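# Replace the box lid and put both apples on the plate

## Task

Set the lid back onto the box, and make sure both apples are resting on the plate when the job ends.

## Robot and tools

ROBOT. Two arms, left_arm and right_arm, each a six-joint arm with a two-finger parallel gripper and a wrist camera. Scene frame: origin at table-top height, midway between the two nominal arm bases; +x points out over the table, +z up, and left_arm sits on the +y side. Arm names do not match image left/right. Calibrated bases: left_arm at (-0.005, +0.269, 0) m with quat_wxyz (+1.000, 0, 0, +0.018); right_arm at (-0.045, -0.342, 0) m with quat_wxyz (+1.000, 0, 0, -0.015). A two-camera stand is fixed behind the arms. Loose objects may now and then get a short push from outside.

GRIPPER. Fingers point along the gripper's +z axis and close along its y axis. end_effector_position (metres, scene frame) is the point between the finger pads, just under 1 cm behind the tips; end_effector_quat_wxyz is its orientation. Printed positions and orientations can be wrong by a few centimetres, worse at long reach. Friction and weight can leave the hand short, low or tilted, and small moves may fail or drift sideways, so check the result and correct the tilt after each move.

COMMAND ROW. Every motion argument uses rows of 14 numbers, each in [-1, 1], always both arms: left_arm dx, dy, dz, rx, ry, rz, opening, then right_arm in the same order. dx..rz are offsets, not poses: they are measured from that arm's Hand target at the start of the action or move, along the Hand target's own axes. 1.0 equals 0.6 m for dx, dy, dz and 180 degrees for the rotation; rx, ry, rz form one rotation vector. Sending the same offset again moves the hand further. Six zeros re-commands the current Hand target (also useful to end a push: command a target back behind where the gripper rests). Opening is absolute: +1 fully open (about 87 mm between pads), +0.5 about 69 mm, 0 about 43 mm, -0.5 about 18 mm, -1 closed. A 0 is a real opening command, so to keep a gripper as it is, resend its current command. The controller limits each step's commanded orientation to 40 degrees from the measured one.

TOOLS.
execute_actions(actions, cameras): actions is a list of actions; each action is a list of up to 15 rows, one per 1/30 s step, and a short action repeats its last row to fill 15 steps. All rows of one action are offsets from the same starting Hand target. An empty actions list returns state plus all camera images. cameras: list of names from cam_low, cam_left_wrist, cam_right_wrist, or ["all"], or [] for none; a wrong name voids the call.
move(target, speed, blend, opening_speed, blocking, cameras): straight-line path for each gripper. target is one 14-number row or a list of up to 15 rows, every row an offset from the Hand targets at the move's start (not chained). speed: path top speed in m/s, 0.002 to 2.9, default 0.25 (rotation up to twice that in rad/s), one value or one per target. blend: corner rounding radius in m for lists, default 0 = stop at each. opening_speed: rate of opening change per second on the -1..+1 scale, at least 0.2. blocking=false returns after about 0.5 s while the move continues. A move lasts at least 0.5 s and at most 10 s; it does not avoid obstacles or the other arm. Faster moves lag and stray more and hit harder. Avoid paths passing near an arm's own base; go around it.
wait(seconds 0 to 10, cameras): let the scene run holding commands. stop(cameras): brake the running move. zoom_image(camera, region [x0, y0, x1, y1] pixels, at most 504 by 504): closer view of the latest image from that camera. read_manual(section): licence texts only. finished_scene(scene): ends the current scene, given its number; make no further calls in that same reply.

RESULTS. Each call returns robot state: end effector positions and quats, Hand target (the last commanded pose after clipping, basis for the next offsets), Joint positions (last number is grip, 0 closed to 1 open), Joint velocities (may be reported as within noise), Joint torques (include arm weight, noisy; joints 1-3 wrap at ±28 N m), grip_measured on the command scale, Tool commands, motor temperatures. A move adds a move: line with its ending, e.g. done (within 10 mm and 2 degrees), off_target, moving, held or fault, and limits such as paced (pose clipped) or held (steps withheld). Neither done nor off_target tells you about contact.

GRASPING. Note grip_measured when the pads first touch, then command about 0.04 below that for a firm hold; less for a gentler one. Readings may be off by about 1 mm. Closing fast presses harder.

AVOID. Dropping or releasing moving parts, fast impacts with fixed or heavy things, anything falling or left off the table (fails the task), the arms or grippers touching each other (the clearance check does not protect grippers or wrist cameras; gripping the other arm's fingers counts), strain on wrist camera cables, and long holds at full stretch or pushing into unreachable poses, which heat motors: MOTOR HOT appears at 75 °C, at 90 °C the arm folds and stops for good, at 100 °C it collapses. The final state must hold without the robot.

Each tool is called after "Request:" as name(argument=value, ...) on one line, values as JSON.

## Session

Request:
execute_actions(actions=[])

Scene clock: 0.00 s.
left_arm: end_effector_position=(+0.2857, +0.2383, +0.2124) grip_measured=+1.000 end_effector_quat_wxyz=(+0.669, -0.079, +0.733, -0.097) | right_arm: end_effector_position=(+0.2119, -0.2307, +0.1134) grip_measured=+1.000 end_effector_quat_wxyz=(+0.489, +0.076, +0.865, +0.086)
Joint positions: left_arm=[-0.151 0.554 0.401 0.066 -0.078 -0.259 1] | right_arm=[0.641 0.842 0.475 -0.23 0.446 0.547 1]
Joint velocities: within noise
Joint torques (N m): no reading
Motor temperatures (°C): left_arm=[17 24 21 20 18 19 20] | right_arm=[17 20 20 21 17 21 18]
Heat: left arm: 24 °C; right arm: 21 °C.
Hand target: left_arm +0.2867, +0.2382, +0.2215; +0.677, -0.079, +0.725, -0.099 | right_arm +0.2122, -0.2309, +0.1153; +0.489, +0.077, +0.864, +0.086
Tool commands: left_gripper/opening=+1.0 right_gripper/opening=+1.0

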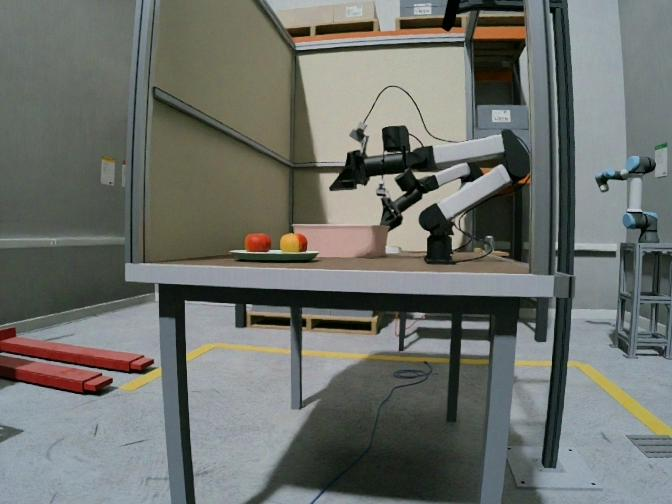

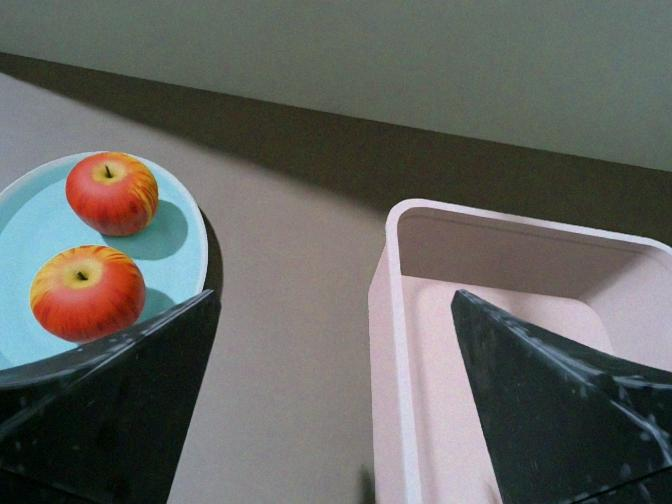

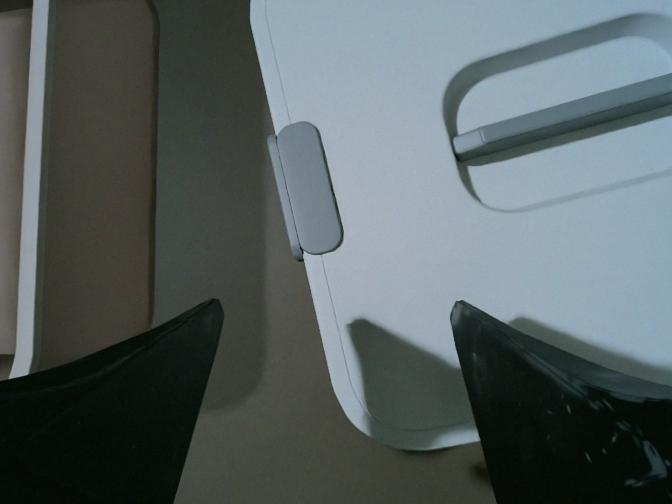

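Request:
move(target=[-0.242,-0.116,-0.065,0,0.08,0,1,-0.254,-0.018,-0.15,0,0,0,1], cameras=["all"])

Scene clock: 29.33 s.
left_arm: end_effector_position=(+0.2585, +0.2082, +0.3682) grip_measured=+1.000 end_effector_quat_wxyz=(+0.570, -0.060, +0.813, -0.104) | right_arm: end_effector_position=(+0.2128, -0.2802, +0.2812) grip_measured=+1.000 end_effector_quat_wxyz=(+0.491, +0.081, +0.863, +0.087)
Joint positions: left_arm=[-0.327 0.913 1.393 -0.821 -0.173 -0.316 1] | right_arm=[0.334 0.877 1.157 -0.816 0.19 0.382 1]
Joint torques (N m): left_arm=[-0.87 -0.53 8.21 1.94 -0.27 -0.14] | right_arm=[-0.66 0.17 8.62 1.68 0.07 -0.18]
Motor temperatures (°C): left_arm=[17 24 27 25 18 19 20] | right_arm=[17 20 24 23 17 21 18]
Heat: left arm: 27 °C; right arm: 24 °C.
Hand target: left_arm +0.2567, +0.2083, +0.3817; +0.581, -0.066, +0.804, -0.108 | right_arm +0.2119, -0.2811, +0.2853; +0.489, +0.077, +0.864, +0.086
Off the commanded pose: left_arm 0.014 m, 2 deg | right_arm 0.004 m, 1 deg.
move: off_target (left_arm)

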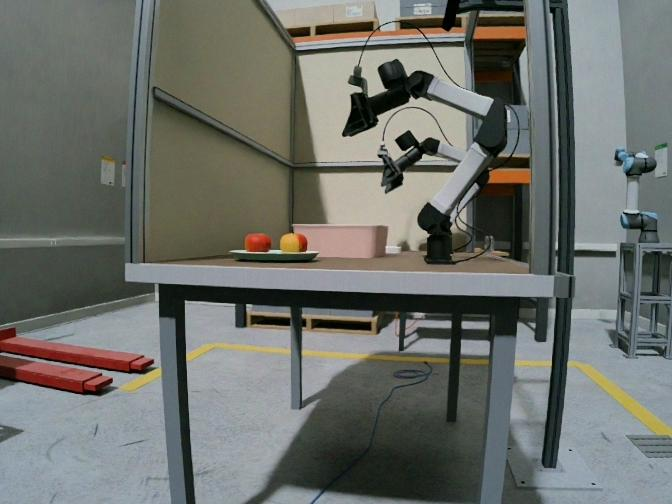

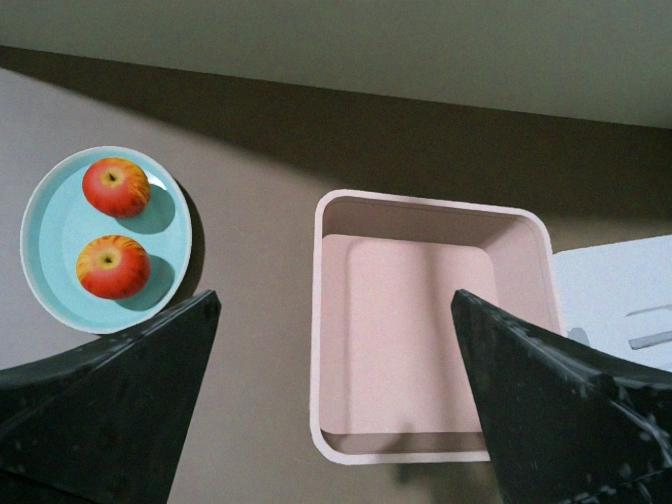

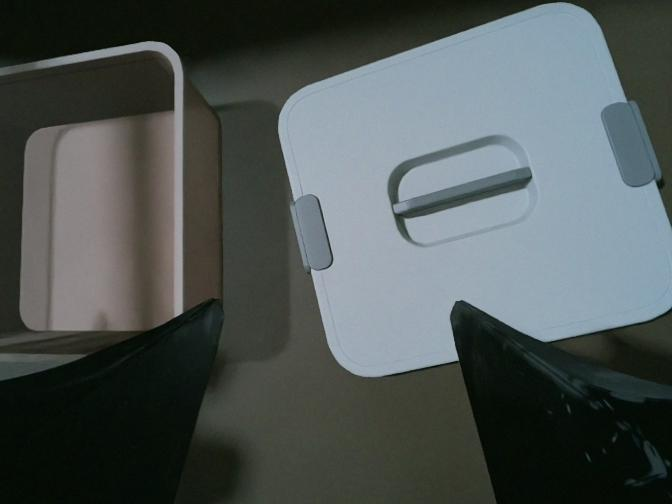

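Request:
move(target=[-0.064,0.149,-0.08,0,0,0,1,0.080,-0.1505,0.2133,-0.2415,0.2952,-0.5413,1], speed=0.4, cameras=["all"])

Scene clock: 130.50 s.
left_arm: end_effector_position=(+0.2266, +0.3093, +0.3997) grip_measured=+1.000 end_effector_quat_wxyz=(+0.572, -0.077, +0.809, -0.113) | right_arm: end_effector_position=(+0.2931, -0.3495, +0.1614) grip_measured=+1.000 end_effector_quat_wxyz=(-0.013, +0.752, -0.659, +0.008)
Joint positions: left_arm=[0.666 0.989 1.614 -1.079 0.75 0.031 1] | right_arm=[0.129 1.792 1.711 -1.461 -0.006 -1.604 1]
Joint torques (N m): left_arm=[0.8 0.53 6.98 1.69 0.31 0.13] | right_arm=[0.29 -6.78 8.18 -0.01 0.04 -0.22]
Motor temperatures (°C): left_arm=[17 24 32 29 18 19 20] | right_arm=[17 20 26 26 17 21 18]
Heat: left arm: 32 °C; right arm: 26 °C.
Hand target: left_arm +0.2251, +0.3084, +0.4092; +0.581, -0.066, +0.804, -0.108 | right_arm +0.2931, -0.3492, +0.1605; +0.000, +0.758, -0.653, +0.000
Off the commanded pose: left_arm 0.010 m, 2 deg | right_arm 0.001 m, 2 deg.
move: done

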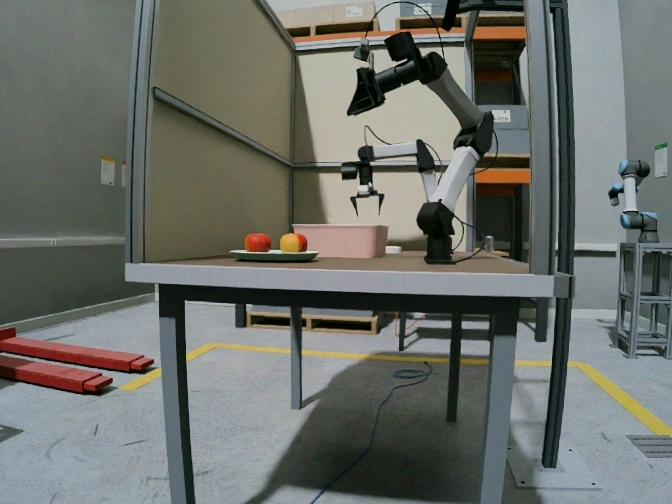

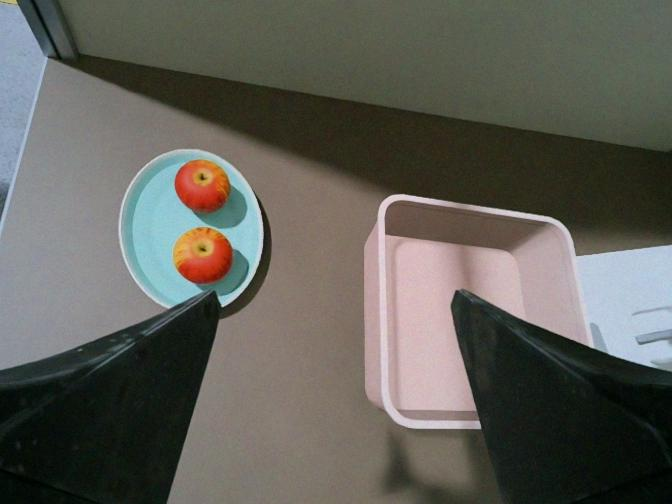

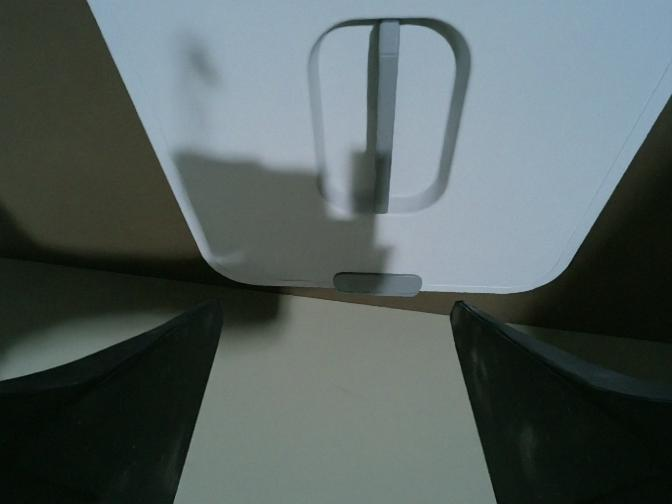

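Request:
move(target=[0,0,0,0,0,0,1,0.018,-0.05,0.15,0,0,-0.011,1], cameras=["cam_right_wrist"])

Scene clock: 150.77 s.
left_arm: end_effector_position=(+0.2266, +0.3091, +0.3997) grip_measured=+1.000 end_effector_quat_wxyz=(+0.572, -0.076, +0.809, -0.113) | right_arm: end_effector_position=(+0.3265, -0.3531, +0.0793) grip_measured=+1.000 end_effector_quat_wxyz=(-0.011, +0.766, -0.643, +0.008)
Joint positions: left_arm=[0.666 0.989 1.614 -1.079 0.751 0.032 1] | right_arm=[0.111 1.915 1.542 -1.172 -0.004 -1.664 1]
Joint torques (N m): left_arm=[0.79 0.28 7.13 1.69 0.34 0.13] | right_arm=[-0.21 -8.68 5.11 0.26 0.03 -0.15]
Heat: left arm: 33 °C; right arm: 27 °C.
Hand target: left_arm +0.2251, +0.3084, +0.4092; +0.581, -0.066, +0.804, -0.108 | right_arm +0.3243, -0.3555, +0.0705; +0.000, +0.769, -0.640, +0.000
Off the commanded pose: left_arm 0.010 m, 2 deg | right_arm 0.009 m, 2 deg.
move: done
Images, in order (width x height): cam_right_wrist 672x504.

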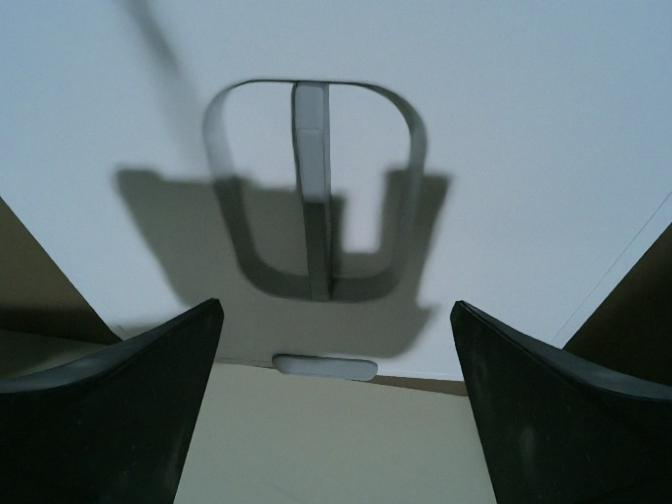

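Request:
move(target=[0,0,0,0,0,0,1,-0.001,0.011,0.058,0,0,0,0], speed=0.15, cameras=["cam_right_wrist"])

Scene clock: 163.00 s.
left_arm: end_effector_position=(+0.2266, +0.3091, +0.3997) grip_measured=+1.000 end_effector_quat_wxyz=(+0.572, -0.076, +0.809, -0.113) | right_arm: end_effector_position=(+0.3230, -0.3534, +0.0478) grip_measured=+0.000 end_effector_quat_wxyz=(-0.015, +0.766, -0.643, +0.012)
Joint positions: left_arm=[0.666 0.989 1.614 -1.079 0.751 0.032 1] | right_arm=[0.111 1.915 1.414 -1.033 -0.004 -1.665 0.5]
Joint torques (N m): left_arm=[0.77 0.16 7.01 1.72 0.3 0.1] | right_arm=[-0.24 -7.9 4.36 0.38 0.06 -0.19]
Heat: left arm: 34 °C; right arm: 26 °C.
Hand target: left_arm +0.2251, +0.3084, +0.4092; +0.581, -0.066, +0.804, -0.108 | right_arm +0.3178, -0.3561, +0.0357; +0.000, +0.769, -0.640, +0.000
Off the commanded pose: left_arm 0.010 m, 2 deg | right_arm 0.014 m, 2 deg.
move: off_target (right_arm)
Images, in order (width x height): cam_right_wrist 672x504.

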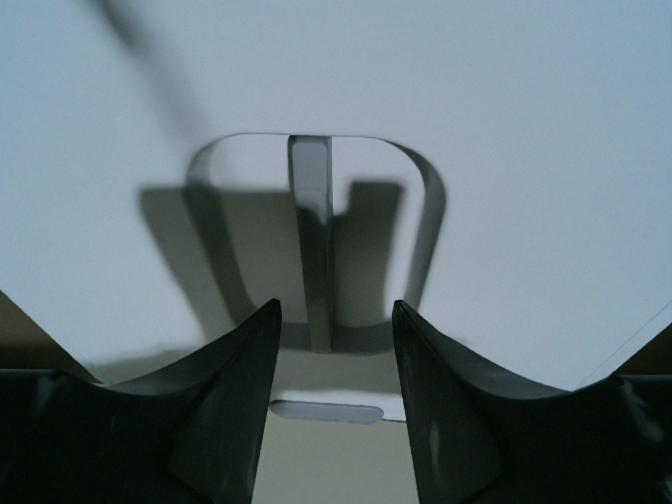

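Request:
move(target=[0,0,0,0,0,0,1,0,0.011,0.035,0,0,0,0], speed=0.1, cameras=["cam_right_wrist"])

Scene clock: 170.73 s.
left_arm: end_effector_position=(+0.2266, +0.3091, +0.3997) grip_measured=+1.000 end_effector_quat_wxyz=(+0.572, -0.076, +0.809, -0.113) | right_arm: end_effector_position=(+0.3177, -0.3538, +0.0277) grip_measured=+0.000 end_effector_quat_wxyz=(-0.016, +0.766, -0.642, +0.013)
Joint positions: left_arm=[0.666 0.989 1.614 -1.079 0.751 0.032 1] | right_arm=[0.111 1.915 1.331 -0.946 -0.004 -1.666 0.5]
Joint torques (N m): left_arm=[0.72 0.29 6.82 1.76 0.34 0.15] | right_arm=[-0.42 -7.6 4.14 0.32 0.06 -0.23]
Heat: left arm: 34 °C; right arm: 26 °C.
Hand target: left_arm +0.2251, +0.3084, +0.4092; +0.581, -0.066, +0.804, -0.108 | right_arm +0.3113, -0.3573, +0.0147; +0.000, +0.769, -0.640, +0.000
Off the commanded pose: left_arm 0.010 m, 2 deg | right_arm 0.015 m, 2 deg.
move: off_target (right_arm)
Images, in order (width x height): cam_right_wrist 672x504.

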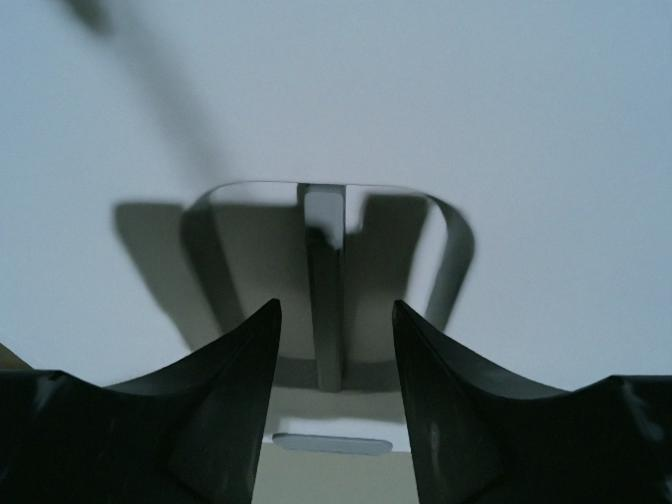

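Request:
move(target=[0,0,0,0,0,0,1,0,0.002,0.025,0,0,0,-0.2], speed=0.06, cameras=["cam_right_wrist"])

Scene clock: 175.87 s.
left_arm: end_effector_position=(+0.2266, +0.3091, +0.3997) grip_measured=+1.000 end_effector_quat_wxyz=(+0.572, -0.076, +0.809, -0.113) | right_arm: end_effector_position=(+0.3160, -0.3551, +0.0201) grip_measured=-0.200 end_effector_quat_wxyz=(-0.013, +0.766, -0.642, +0.015)
Joint positions: left_arm=[0.666 0.989 1.614 -1.079 0.751 0.032 1] | right_arm=[0.111 1.92 1.305 -0.917 0.003 -1.667 0.4]
Joint torques (N m): left_arm=[0.64 0.21 6.94 1.71 0.35 0.13] | right_arm=[-0.4 -6.56 2.84 0.62 -0.05 -0.19]
Heat: left arm: 34 °C; right arm: 25 °C.
Hand target: left_arm +0.2251, +0.3084, +0.4092; +0.581, -0.066, +0.804, -0.108 | right_arm +0.3101, -0.3575, -0.0004; +0.000, +0.769, -0.640, +0.000
Off the commanded pose: left_arm 0.010 m, 2 deg | right_arm 0.021 m, 2 deg.
move: off_target (right_arm)
Images, in order (width x height): cam_right_wrist 672x504.

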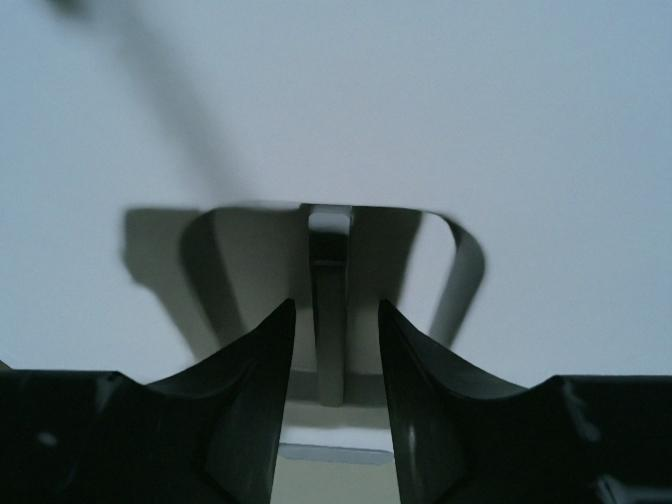

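Request:
move(target=[[0,0,0,0,0,0,1,0,0.002,-0.015,0,0,0,-0.2],[0,0,0,0,0,0,1,0,0.002,-0.017,0,0,0,-1]], speed=0.1, opening_speed=0.8, cameras=["cam_right_wrist"])

Scene clock: 184.27 s.
left_arm: end_effector_position=(+0.2266, +0.3091, +0.3997) grip_measured=+1.000 end_effector_quat_wxyz=(+0.572, -0.076, +0.809, -0.113) | right_arm: end_effector_position=(+0.3157, -0.3555, +0.0202) grip_measured=-0.659 end_effector_quat_wxyz=(-0.011, +0.768, -0.641, +0.015)
Joint positions: left_arm=[0.666 0.989 1.614 -1.079 0.751 0.032 1] | right_arm=[0.111 1.92 1.305 -0.919 0.005 -1.671 0.17]
Joint torques (N m): left_arm=[0.85 0.12 6.76 1.72 0.34 0.12] | right_arm=[-0.58 -8.23 4.62 0.3 -0.07 -0.14]
Heat: left arm: 34 °C; right arm: 25 °C.
Hand target: left_arm +0.2251, +0.3084, +0.4092; +0.581, -0.066, +0.804, -0.108 | right_arm +0.3089, -0.3577, +0.0098; +0.000, +0.769, -0.640, +0.000
Off the commanded pose: left_arm 0.010 m, 2 deg | right_arm 0.013 m, 2 deg.
move: off_target (right_arm); target 2's new opening was sent with right_arm's hand 0.013 m and 2 deg from that target
Images, in order (width x height): cam_right_wrist 672x504.

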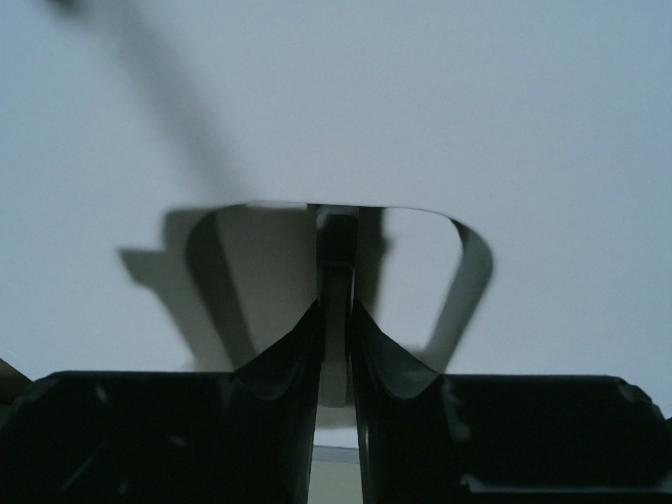

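Request:
move(target=[[0,0,0,0,0,0,1,0,0,-0.36,0,0,0,-1],[0,0,0,0,0,0,1,-0.632,-0.136,-0.36,0,0,0.044,-1]], speed=0.25, blend=0.04, cameras=["all"])

Scene clock: 225.50 s.
left_arm: end_effector_position=(+0.2266, +0.3091, +0.3997) grip_measured=+1.000 end_effector_quat_wxyz=(+0.572, -0.076, +0.809, -0.113) | right_arm: end_effector_position=(+0.3126, +0.0243, +0.2222) grip_measured=-0.667 end_effector_quat_wxyz=(-0.259, +0.727, -0.635, +0.014)
Joint positions: left_arm=[0.666 0.989 1.614 -1.079 0.751 0.032 1] | right_arm=[0.902 2.394 2.83 -1.483 0.037 -0.844 0.167]
Joint torques (N m): left_arm=[0.69 0.32 6.95 1.66 0.29 0.15] | right_arm=[-0.01 -12 8.65 1.46 0.04 0.07]
Motor temperatures (°C): left_arm=[17 23 34 28 18 19 20] | right_arm=[17 27 25 23 17 21 18]
Heat: left arm: 34 °C; right arm: 27 °C.
Hand target: left_arm +0.2251, +0.3084, +0.4092; +0.581, -0.066, +0.804, -0.108 | right_arm +0.3201, +0.0300, +0.2258; +0.000, +0.723, -0.691, +0.000
Off the commanded pose: left_arm 0.010 m, 2 deg | right_arm 0.010 m, 31 deg.
elbow stopped short (right arm): the move would have taken joint 3 (elbow) straighter than the controller allows.
move: off_target (right_arm)

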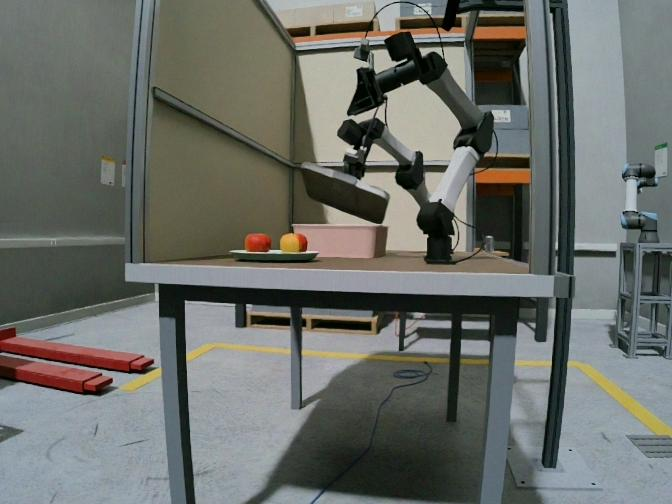

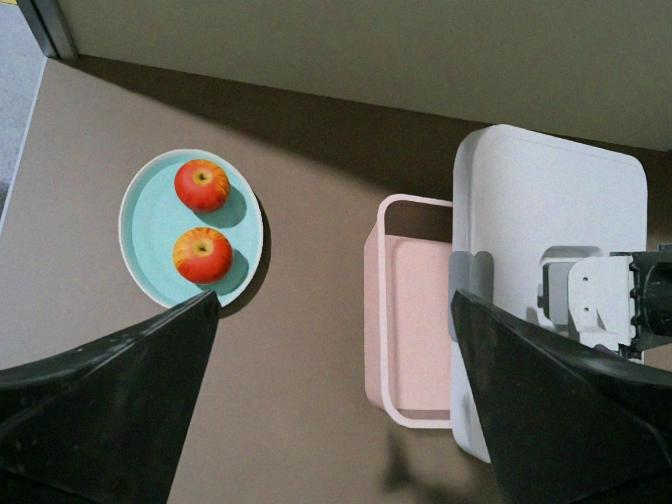

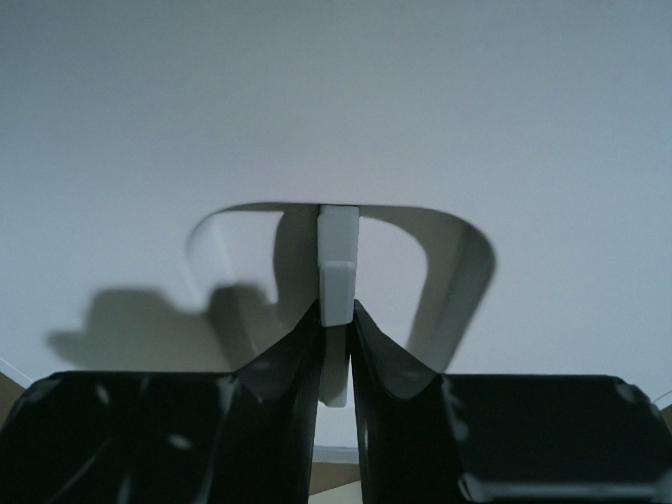

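Request:
move(target=[0,0,0,0,0,0,1,0,0,0.085,0,0,0,-1], speed=0.08, cameras=["all"])

Scene clock: 251.73 s.
left_arm: end_effector_position=(+0.2266, +0.3091, +0.3997) grip_measured=+1.000 end_effector_quat_wxyz=(+0.572, -0.076, +0.809, -0.113) | right_arm: end_effector_position=(+0.3165, +0.0284, +0.1832) grip_measured=-0.668 end_effector_quat_wxyz=(-0.220, +0.730, -0.646, +0.013)
Joint positions: left_arm=[0.666 0.989 1.614 -1.079 0.751 0.032 1] | right_arm=[0.9 2.473 2.834 -1.488 0.035 -0.832 0.166]
Joint torques (N m): left_arm=[0.66 0.35 7.19 1.64 0.35 0.11] | right_arm=[-0.61 -11.51 8.38 1.05 0.01 0.13]
Heat: left arm: 35 °C; right arm: 29 °C.
Hand target: left_arm +0.2251, +0.3084, +0.4092; +0.581, -0.066, +0.804, -0.108 | right_arm +0.3202, +0.0301, +0.1748; +0.000, +0.723, -0.691, +0.000
Off the commanded pose: left_arm 0.010 m, 2 deg | right_arm 0.009 m, 26 deg.
elbow stopped short (right arm): the move would have taken joint 3 (elbow) straighter than the controller allows.
move: off_target (right_arm)

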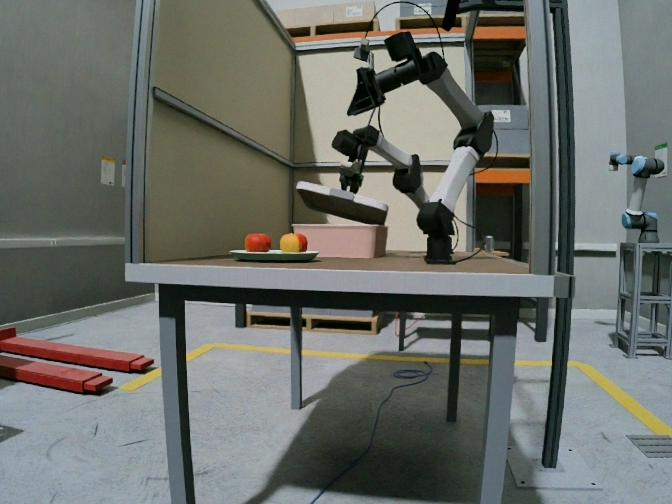

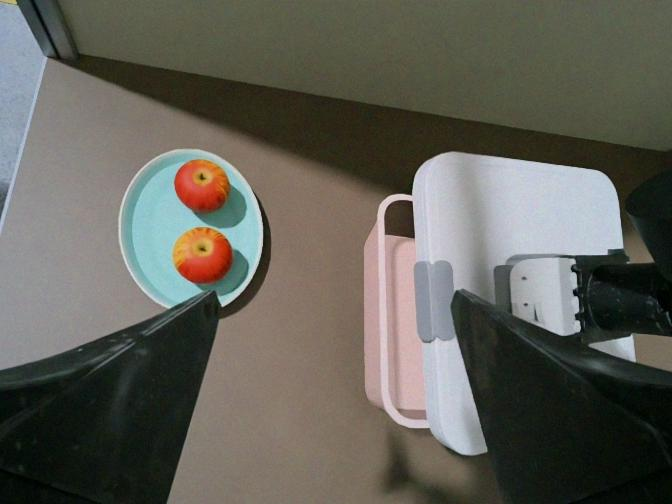

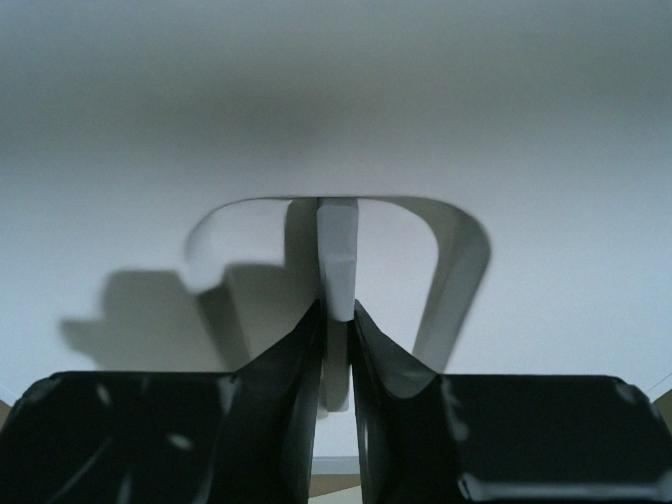

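Request:
move(target=[[0.1,0,0.06,-0.1,0.08,-0.1,-0.2,0,0,-0.067,0,0,0,-1],[0.418,0.062,0.27,-0.357,0.245,-0.383,1,0.382,0.05,-0.09,0,0,0,-1]], speed=0.2, blend=0.02, cameras=["all"])

Scene clock: 334.30 s.
left_arm: end_effector_position=(+0.3054, +0.2705, +0.1242) grip_measured=+1.000 end_effector_quat_wxyz=(-0.015, +0.700, -0.714, +0.005) | right_arm: end_effector_position=(+0.3153, -0.1903, +0.2131) grip_measured=-0.668 end_effector_quat_wxyz=(-0.102, +0.720, -0.685, +0.043)
Joint positions: left_arm=[0.097 1.703 1.458 -1.298 -0.01 -1.418 1] | right_arm=[0.535 1.965 2.143 -1.527 0.021 -1.118 0.166]
Joint torques (N m): left_arm=[0.95 -7.9 4.27 0.17 -0.01 -0.11] | right_arm=[-0.28 -15.43 4.55 0.26 0.04 -0.17]
Motor temperatures (°C): left_arm=[17 23 35 29 18 19 20] | right_arm=[17 37 27 24 17 21 19]
Heat: left arm: 35 °C; right arm: 37 °C.
Hand target: left_arm +0.3000, +0.2706, +0.1203; +0.000, +0.707, -0.707, +0.000 | right_arm +0.3004, -0.2002, +0.2289; +0.000, +0.723, -0.691, +0.000
Off the commanded pose: left_arm 0.007 m, 2 deg | right_arm 0.024 m, 13 deg.
elbow stopped short (right arm): the move would have taken joint 3 (elbow) straighter than the controller allows.
joint sent to its limit (right arm) — joint 4 (wrist pitch), lower limit. The joint targets are off in orientation, not in position.
move: off_target (right_arm)

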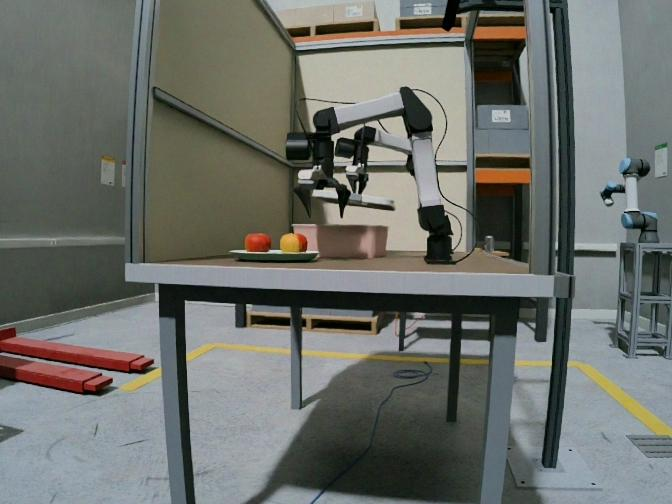

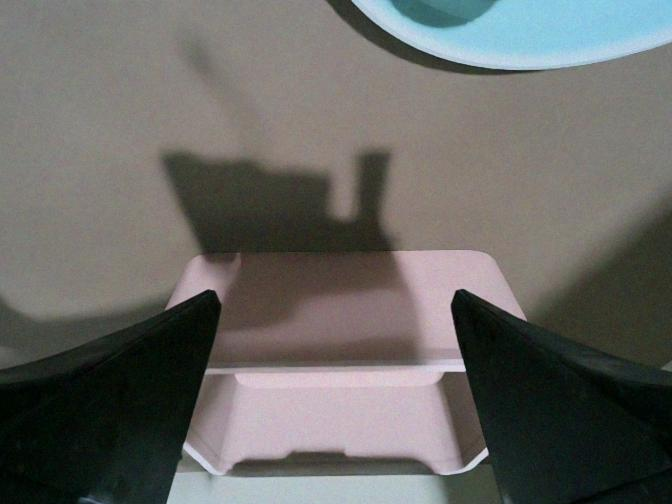

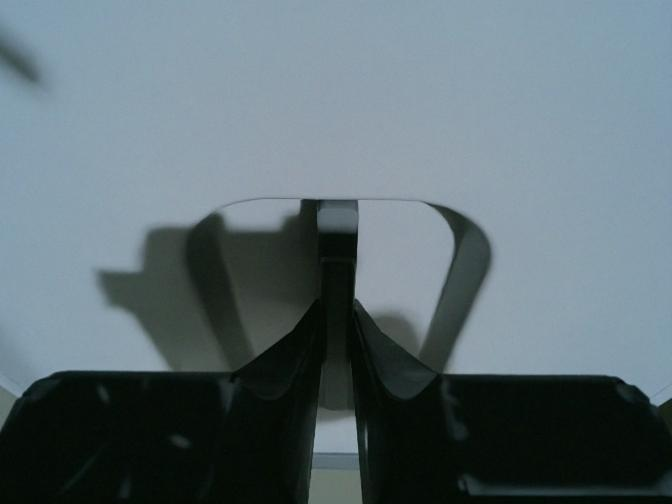

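Request:
move(target=[[0,0,0,0,0,0,1,0,0,0,0,0,0,-1],[0,0,0.1,0,0,0,1,0,0,0,0,0,0,-1],[0.315,0,0.1,0,0,0,1,0,0,0,0,0,0,-1]], speed=[0.1,0.15,0.08], blend=0.01, cameras=["cam_low","cam_left_wrist"])

Scene clock: 345.73 s.
left_arm: end_effector_position=(+0.2936, +0.0887, +0.0539) grip_measured=+1.000 end_effector_quat_wxyz=(-0.001, +0.704, -0.710, -0.009) | right_arm: end_effector_position=(+0.3153, -0.1903, +0.2131) grip_measured=-0.668 end_effector_quat_wxyz=(-0.102, +0.720, -0.685, +0.043)
Joint positions: left_arm=[-0.474 1.836 1.339 -1.089 -0.008 -2 1] | right_arm=[0.535 1.965 2.143 -1.527 0.021 -1.118 0.166]
Joint torques (N m): left_arm=[-0.8 -8.4 7.76 0.11 0.04 -0.15] | right_arm=[-0.23 -15.35 4.6 0.25 0.04 -0.11]
Heat: left arm: 34 °C; right arm: 40 °C.
Hand target: left_arm +0.3000, +0.0816, +0.0602; +0.000, +0.707, -0.707, +0.000 | right_arm +0.3004, -0.2002, +0.2289; +0.000, +0.723, -0.691, +0.000
Off the commanded pose: left_arm 0.012 m, 1 deg | right_arm 0.024 m, 13 deg.
joint sent to its limit (right arm) — joint 4 (wrist pitch), lower limit. The joint targets are off in orientation, not in position.
move: off_target (left_arm, right_arm); blend cut to 0.0001 m at target 1
Images, in order (width x height): cam_low 672x504, cam_left_wrist 672x504.

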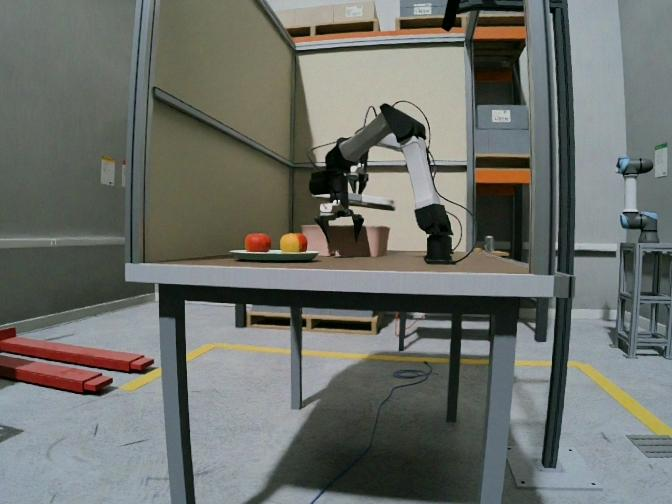

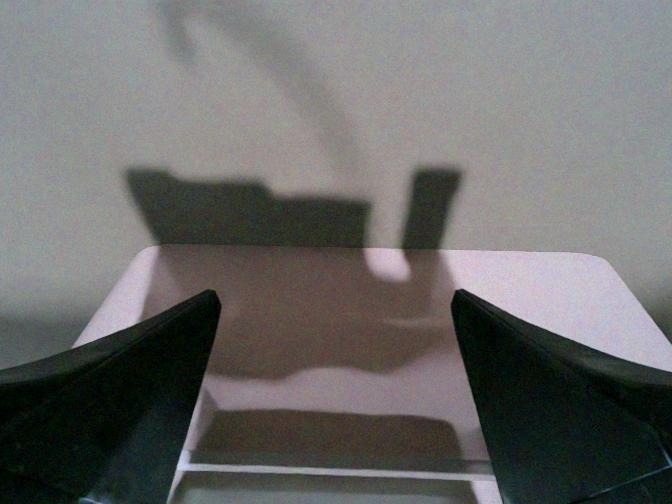

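Request:
move(target=[[-0.314,0,0,0,0,0,1,0,0,0.1,0,0,0,-1],[-0.314,0,-0.13,0,0,0,1,-0.216,-0.021,0.115,0,0,0.008,-1]], speed=0.2, blend=0.03, cameras=["all"])

Scene clock: 369.87 s.
left_arm: end_effector_position=(+0.2957, +0.2682, +0.1222) grip_measured=+1.000 end_effector_quat_wxyz=(+0.015, +0.708, -0.706, -0.016) | right_arm: end_effector_position=(+0.3089, -0.0657, +0.1611) grip_measured=-0.668 end_effector_quat_wxyz=(-0.098, +0.720, -0.687, +0.011)
Joint positions: left_arm=[0.097 1.73 1.48 -1.364 -0.006 -1.442 1] | right_arm=[0.768 2.281 2.435 -1.528 0.008 -0.882 0.166]
Joint torques (N m): left_arm=[0.73 -11.04 7.8 0.02 -0.03 0.11] | right_arm=[-0.24 -11.3 8.88 0.26 0.06 0.01]
Motor temperatures (°C): left_arm=[17 27 36 26 18 19 20] | right_arm=[17 43 26 23 17 21 19]
Heat: left arm: 36 °C; right arm: 43 °C.
Hand target: left_arm +0.3001, +0.2700, +0.1382; +0.000, +0.707, -0.707, +0.000 | right_arm +0.3072, -0.0703, +0.1598; +0.000, +0.714, -0.700, +0.000
Off the commanded pose: left_arm 0.017 m, 3 deg | right_arm 0.005 m, 11 deg.
joint sent to its limit (right arm) — joint 4 (wrist pitch), lower limit. The joint targets are off in orientation, not in position.
move: off_target (left_arm, right_arm)

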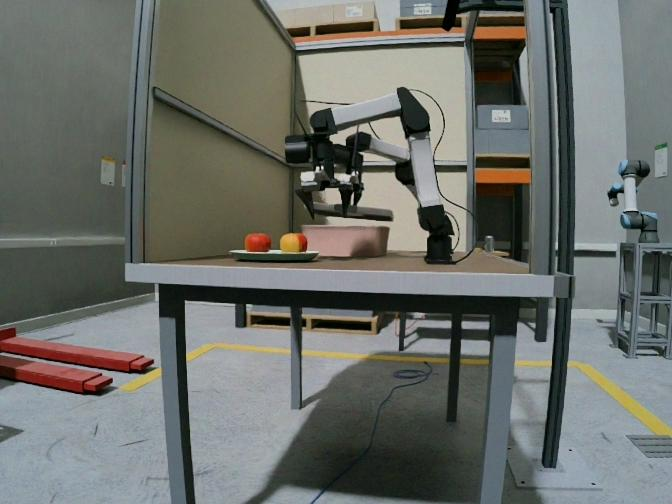

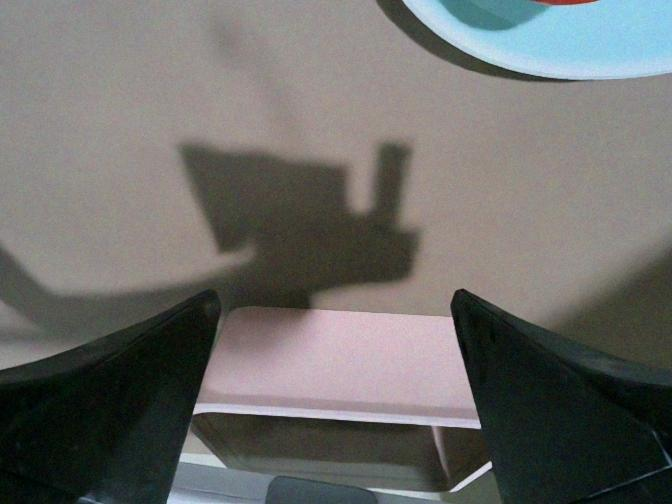

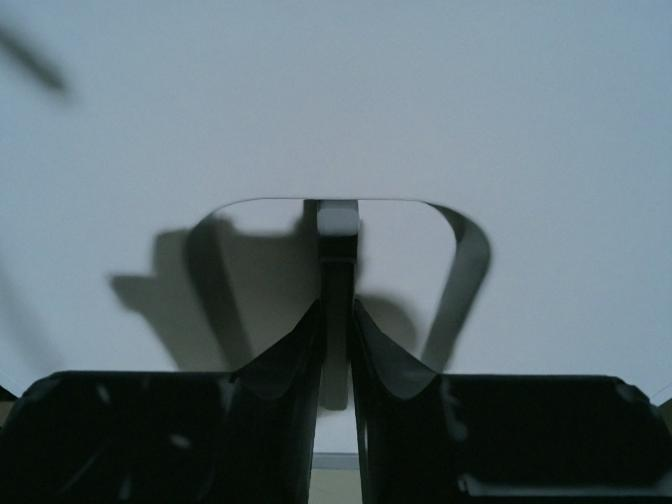

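Request:
move(target=[-0.06,0,-0.17,0,0,0,1,0,0.003,0.05,0,0,0,-1], speed=0.15, cameras=["all"])

Scene clock: 380.43 s.
left_arm: end_effector_position=(+0.3006, +0.3059, +0.2278) grip_measured=+1.000 end_effector_quat_wxyz=(-0.069, +0.710, -0.699, +0.052) | right_arm: end_effector_position=(+0.3101, -0.0643, +0.1366) grip_measured=-0.668 end_effector_quat_wxyz=(-0.070, +0.720, -0.691, +0.009)
Joint positions: left_arm=[0.228 1.646 1.804 -1.557 0.019 -1.323 1] | right_arm=[0.768 2.338 2.435 -1.528 0.008 -0.874 0.166]
Joint torques (N m): left_arm=[0.72 -8.77 7.19 0.46 0.06 0.12] | right_arm=[-0.21 -11.56 7.12 0.14 -0.05 0.11]
Heat: left arm: 37 °C; right arm: 40 °C.
Hand target: left_arm +0.2999, +0.3061, +0.2402; +0.000, +0.707, -0.707, +0.000 | right_arm +0.3054, -0.0703, +0.1299; +0.000, +0.714, -0.700, +0.000
Off the commanded pose: left_arm 0.012 m, 10 deg | right_arm 0.010 m, 8 deg.
joint sent to its limit (left arm) — joint 4 (wrist pitch), lower limit. The joint targets are off in orientation, not in position.
joint sent to its limit (right arm) — joint 4 (wrist pitch), lower limit. The joint targets are off in orientation, not in position.
move: off_target (left_arm, right_arm)

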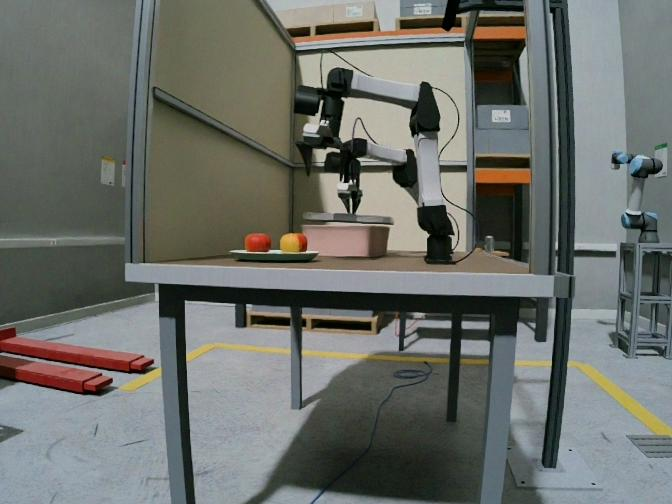

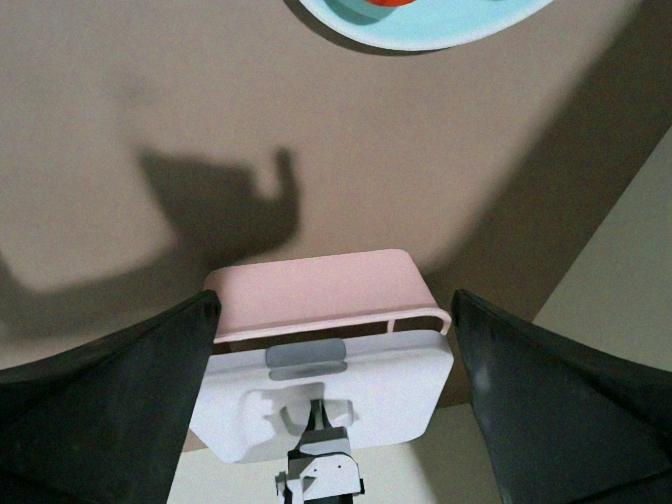

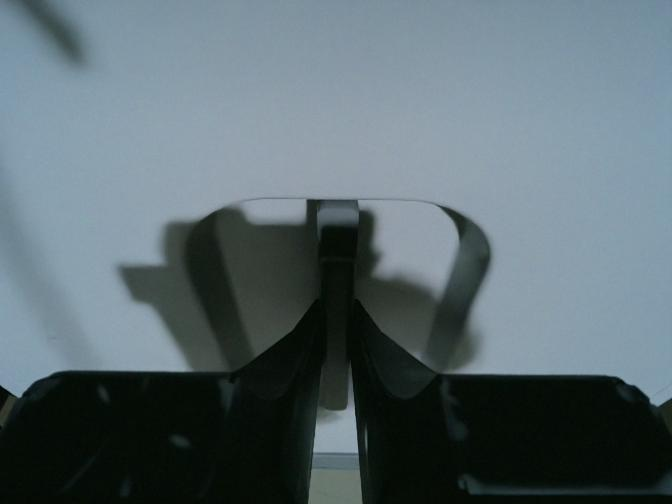

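Request:
move(target=[0,0,0,0,0,0,1,0.006,0.004,0.04,0,0,0,-1], speed=0.06, cameras=["all"])

Request:
zoom_image(camera="cam_left_wrist", region=[180, 220, 480, 480])

Request:
zoom_image(camera="cam_low", region=[280, 170, 420, 275])

Scene clock: 410.43 s.
left_arm: end_effector_position=(+0.3006, +0.3059, +0.2278) grip_measured=+1.000 end_effector_quat_wxyz=(-0.069, +0.709, -0.700, +0.052) | right_arm: end_effector_position=(+0.3102, -0.0638, +0.1211) grip_measured=-0.668 end_effector_quat_wxyz=(-0.053, +0.719, -0.693, +0.002)
Joint positions: left_arm=[0.228 1.646 1.804 -1.558 0.02 -1.322 1] | right_arm=[0.764 2.373 2.435 -1.528 -0.004 -0.873 0.166]
Joint torques (N m): left_arm=[0.7 -8.83 7.25 0.55 0.06 0.1] | right_arm=[-0.2 -11.19 5.08 0.14 0.11 0.07]
Motor temperatures (°C): left_arm=[17 29 38 25 18 19 20] | right_arm=[17 38 27 22 17 21 19]
Heat: left arm: 38 °C; right arm: 38 °C.
Hand target: left_arm +0.2999, +0.3061, +0.2402; +0.000, +0.707, -0.707, +0.000 | right_arm +0.3030, -0.0739, +0.1059; +0.000, +0.714, -0.700, +0.000
Off the commanded pose: left_arm 0.012 m, 10 deg | right_arm 0.020 m, 6 deg.
joint sent to its limit (left arm) — joint 4 (wrist pitch), lower limit. The joint targets are off in orientation, not in position.
joint sent to its limit (right arm) — joint 4 (wrist pitch), lower limit. The joint targets still meet the commanded pose.
move: off_target (left_arm, right_arm)

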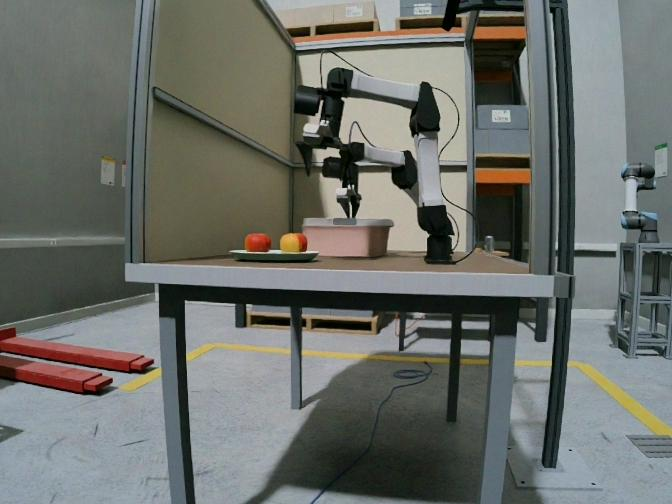

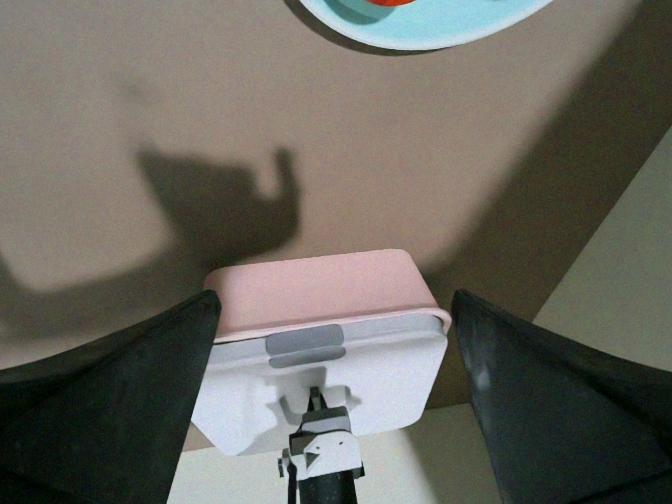

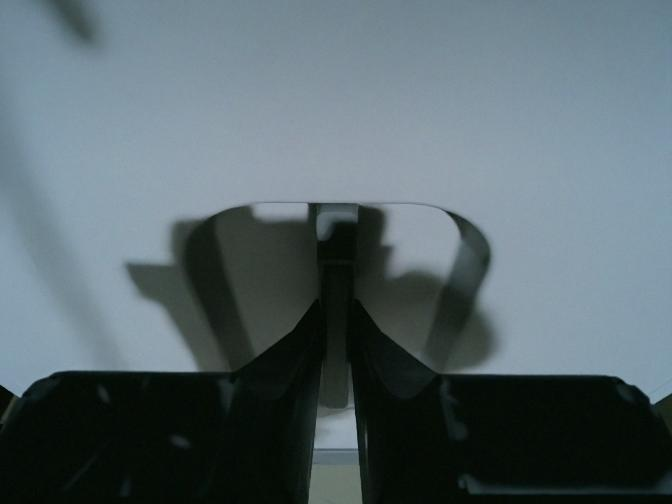

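Scaled by 1.680 from the camera's 672x504 image, which has a finer 960x720 frame.

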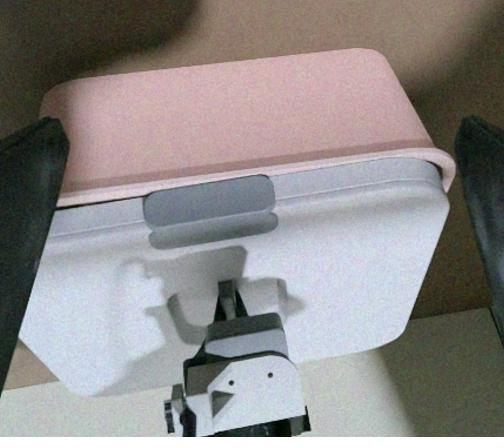

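Scaled by 3.600 from the camera's 672x504 image, which has a finer 960x720 frame.

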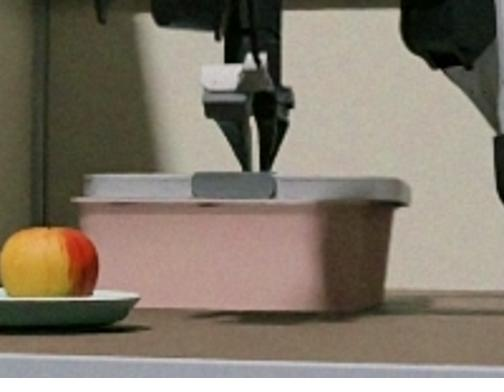

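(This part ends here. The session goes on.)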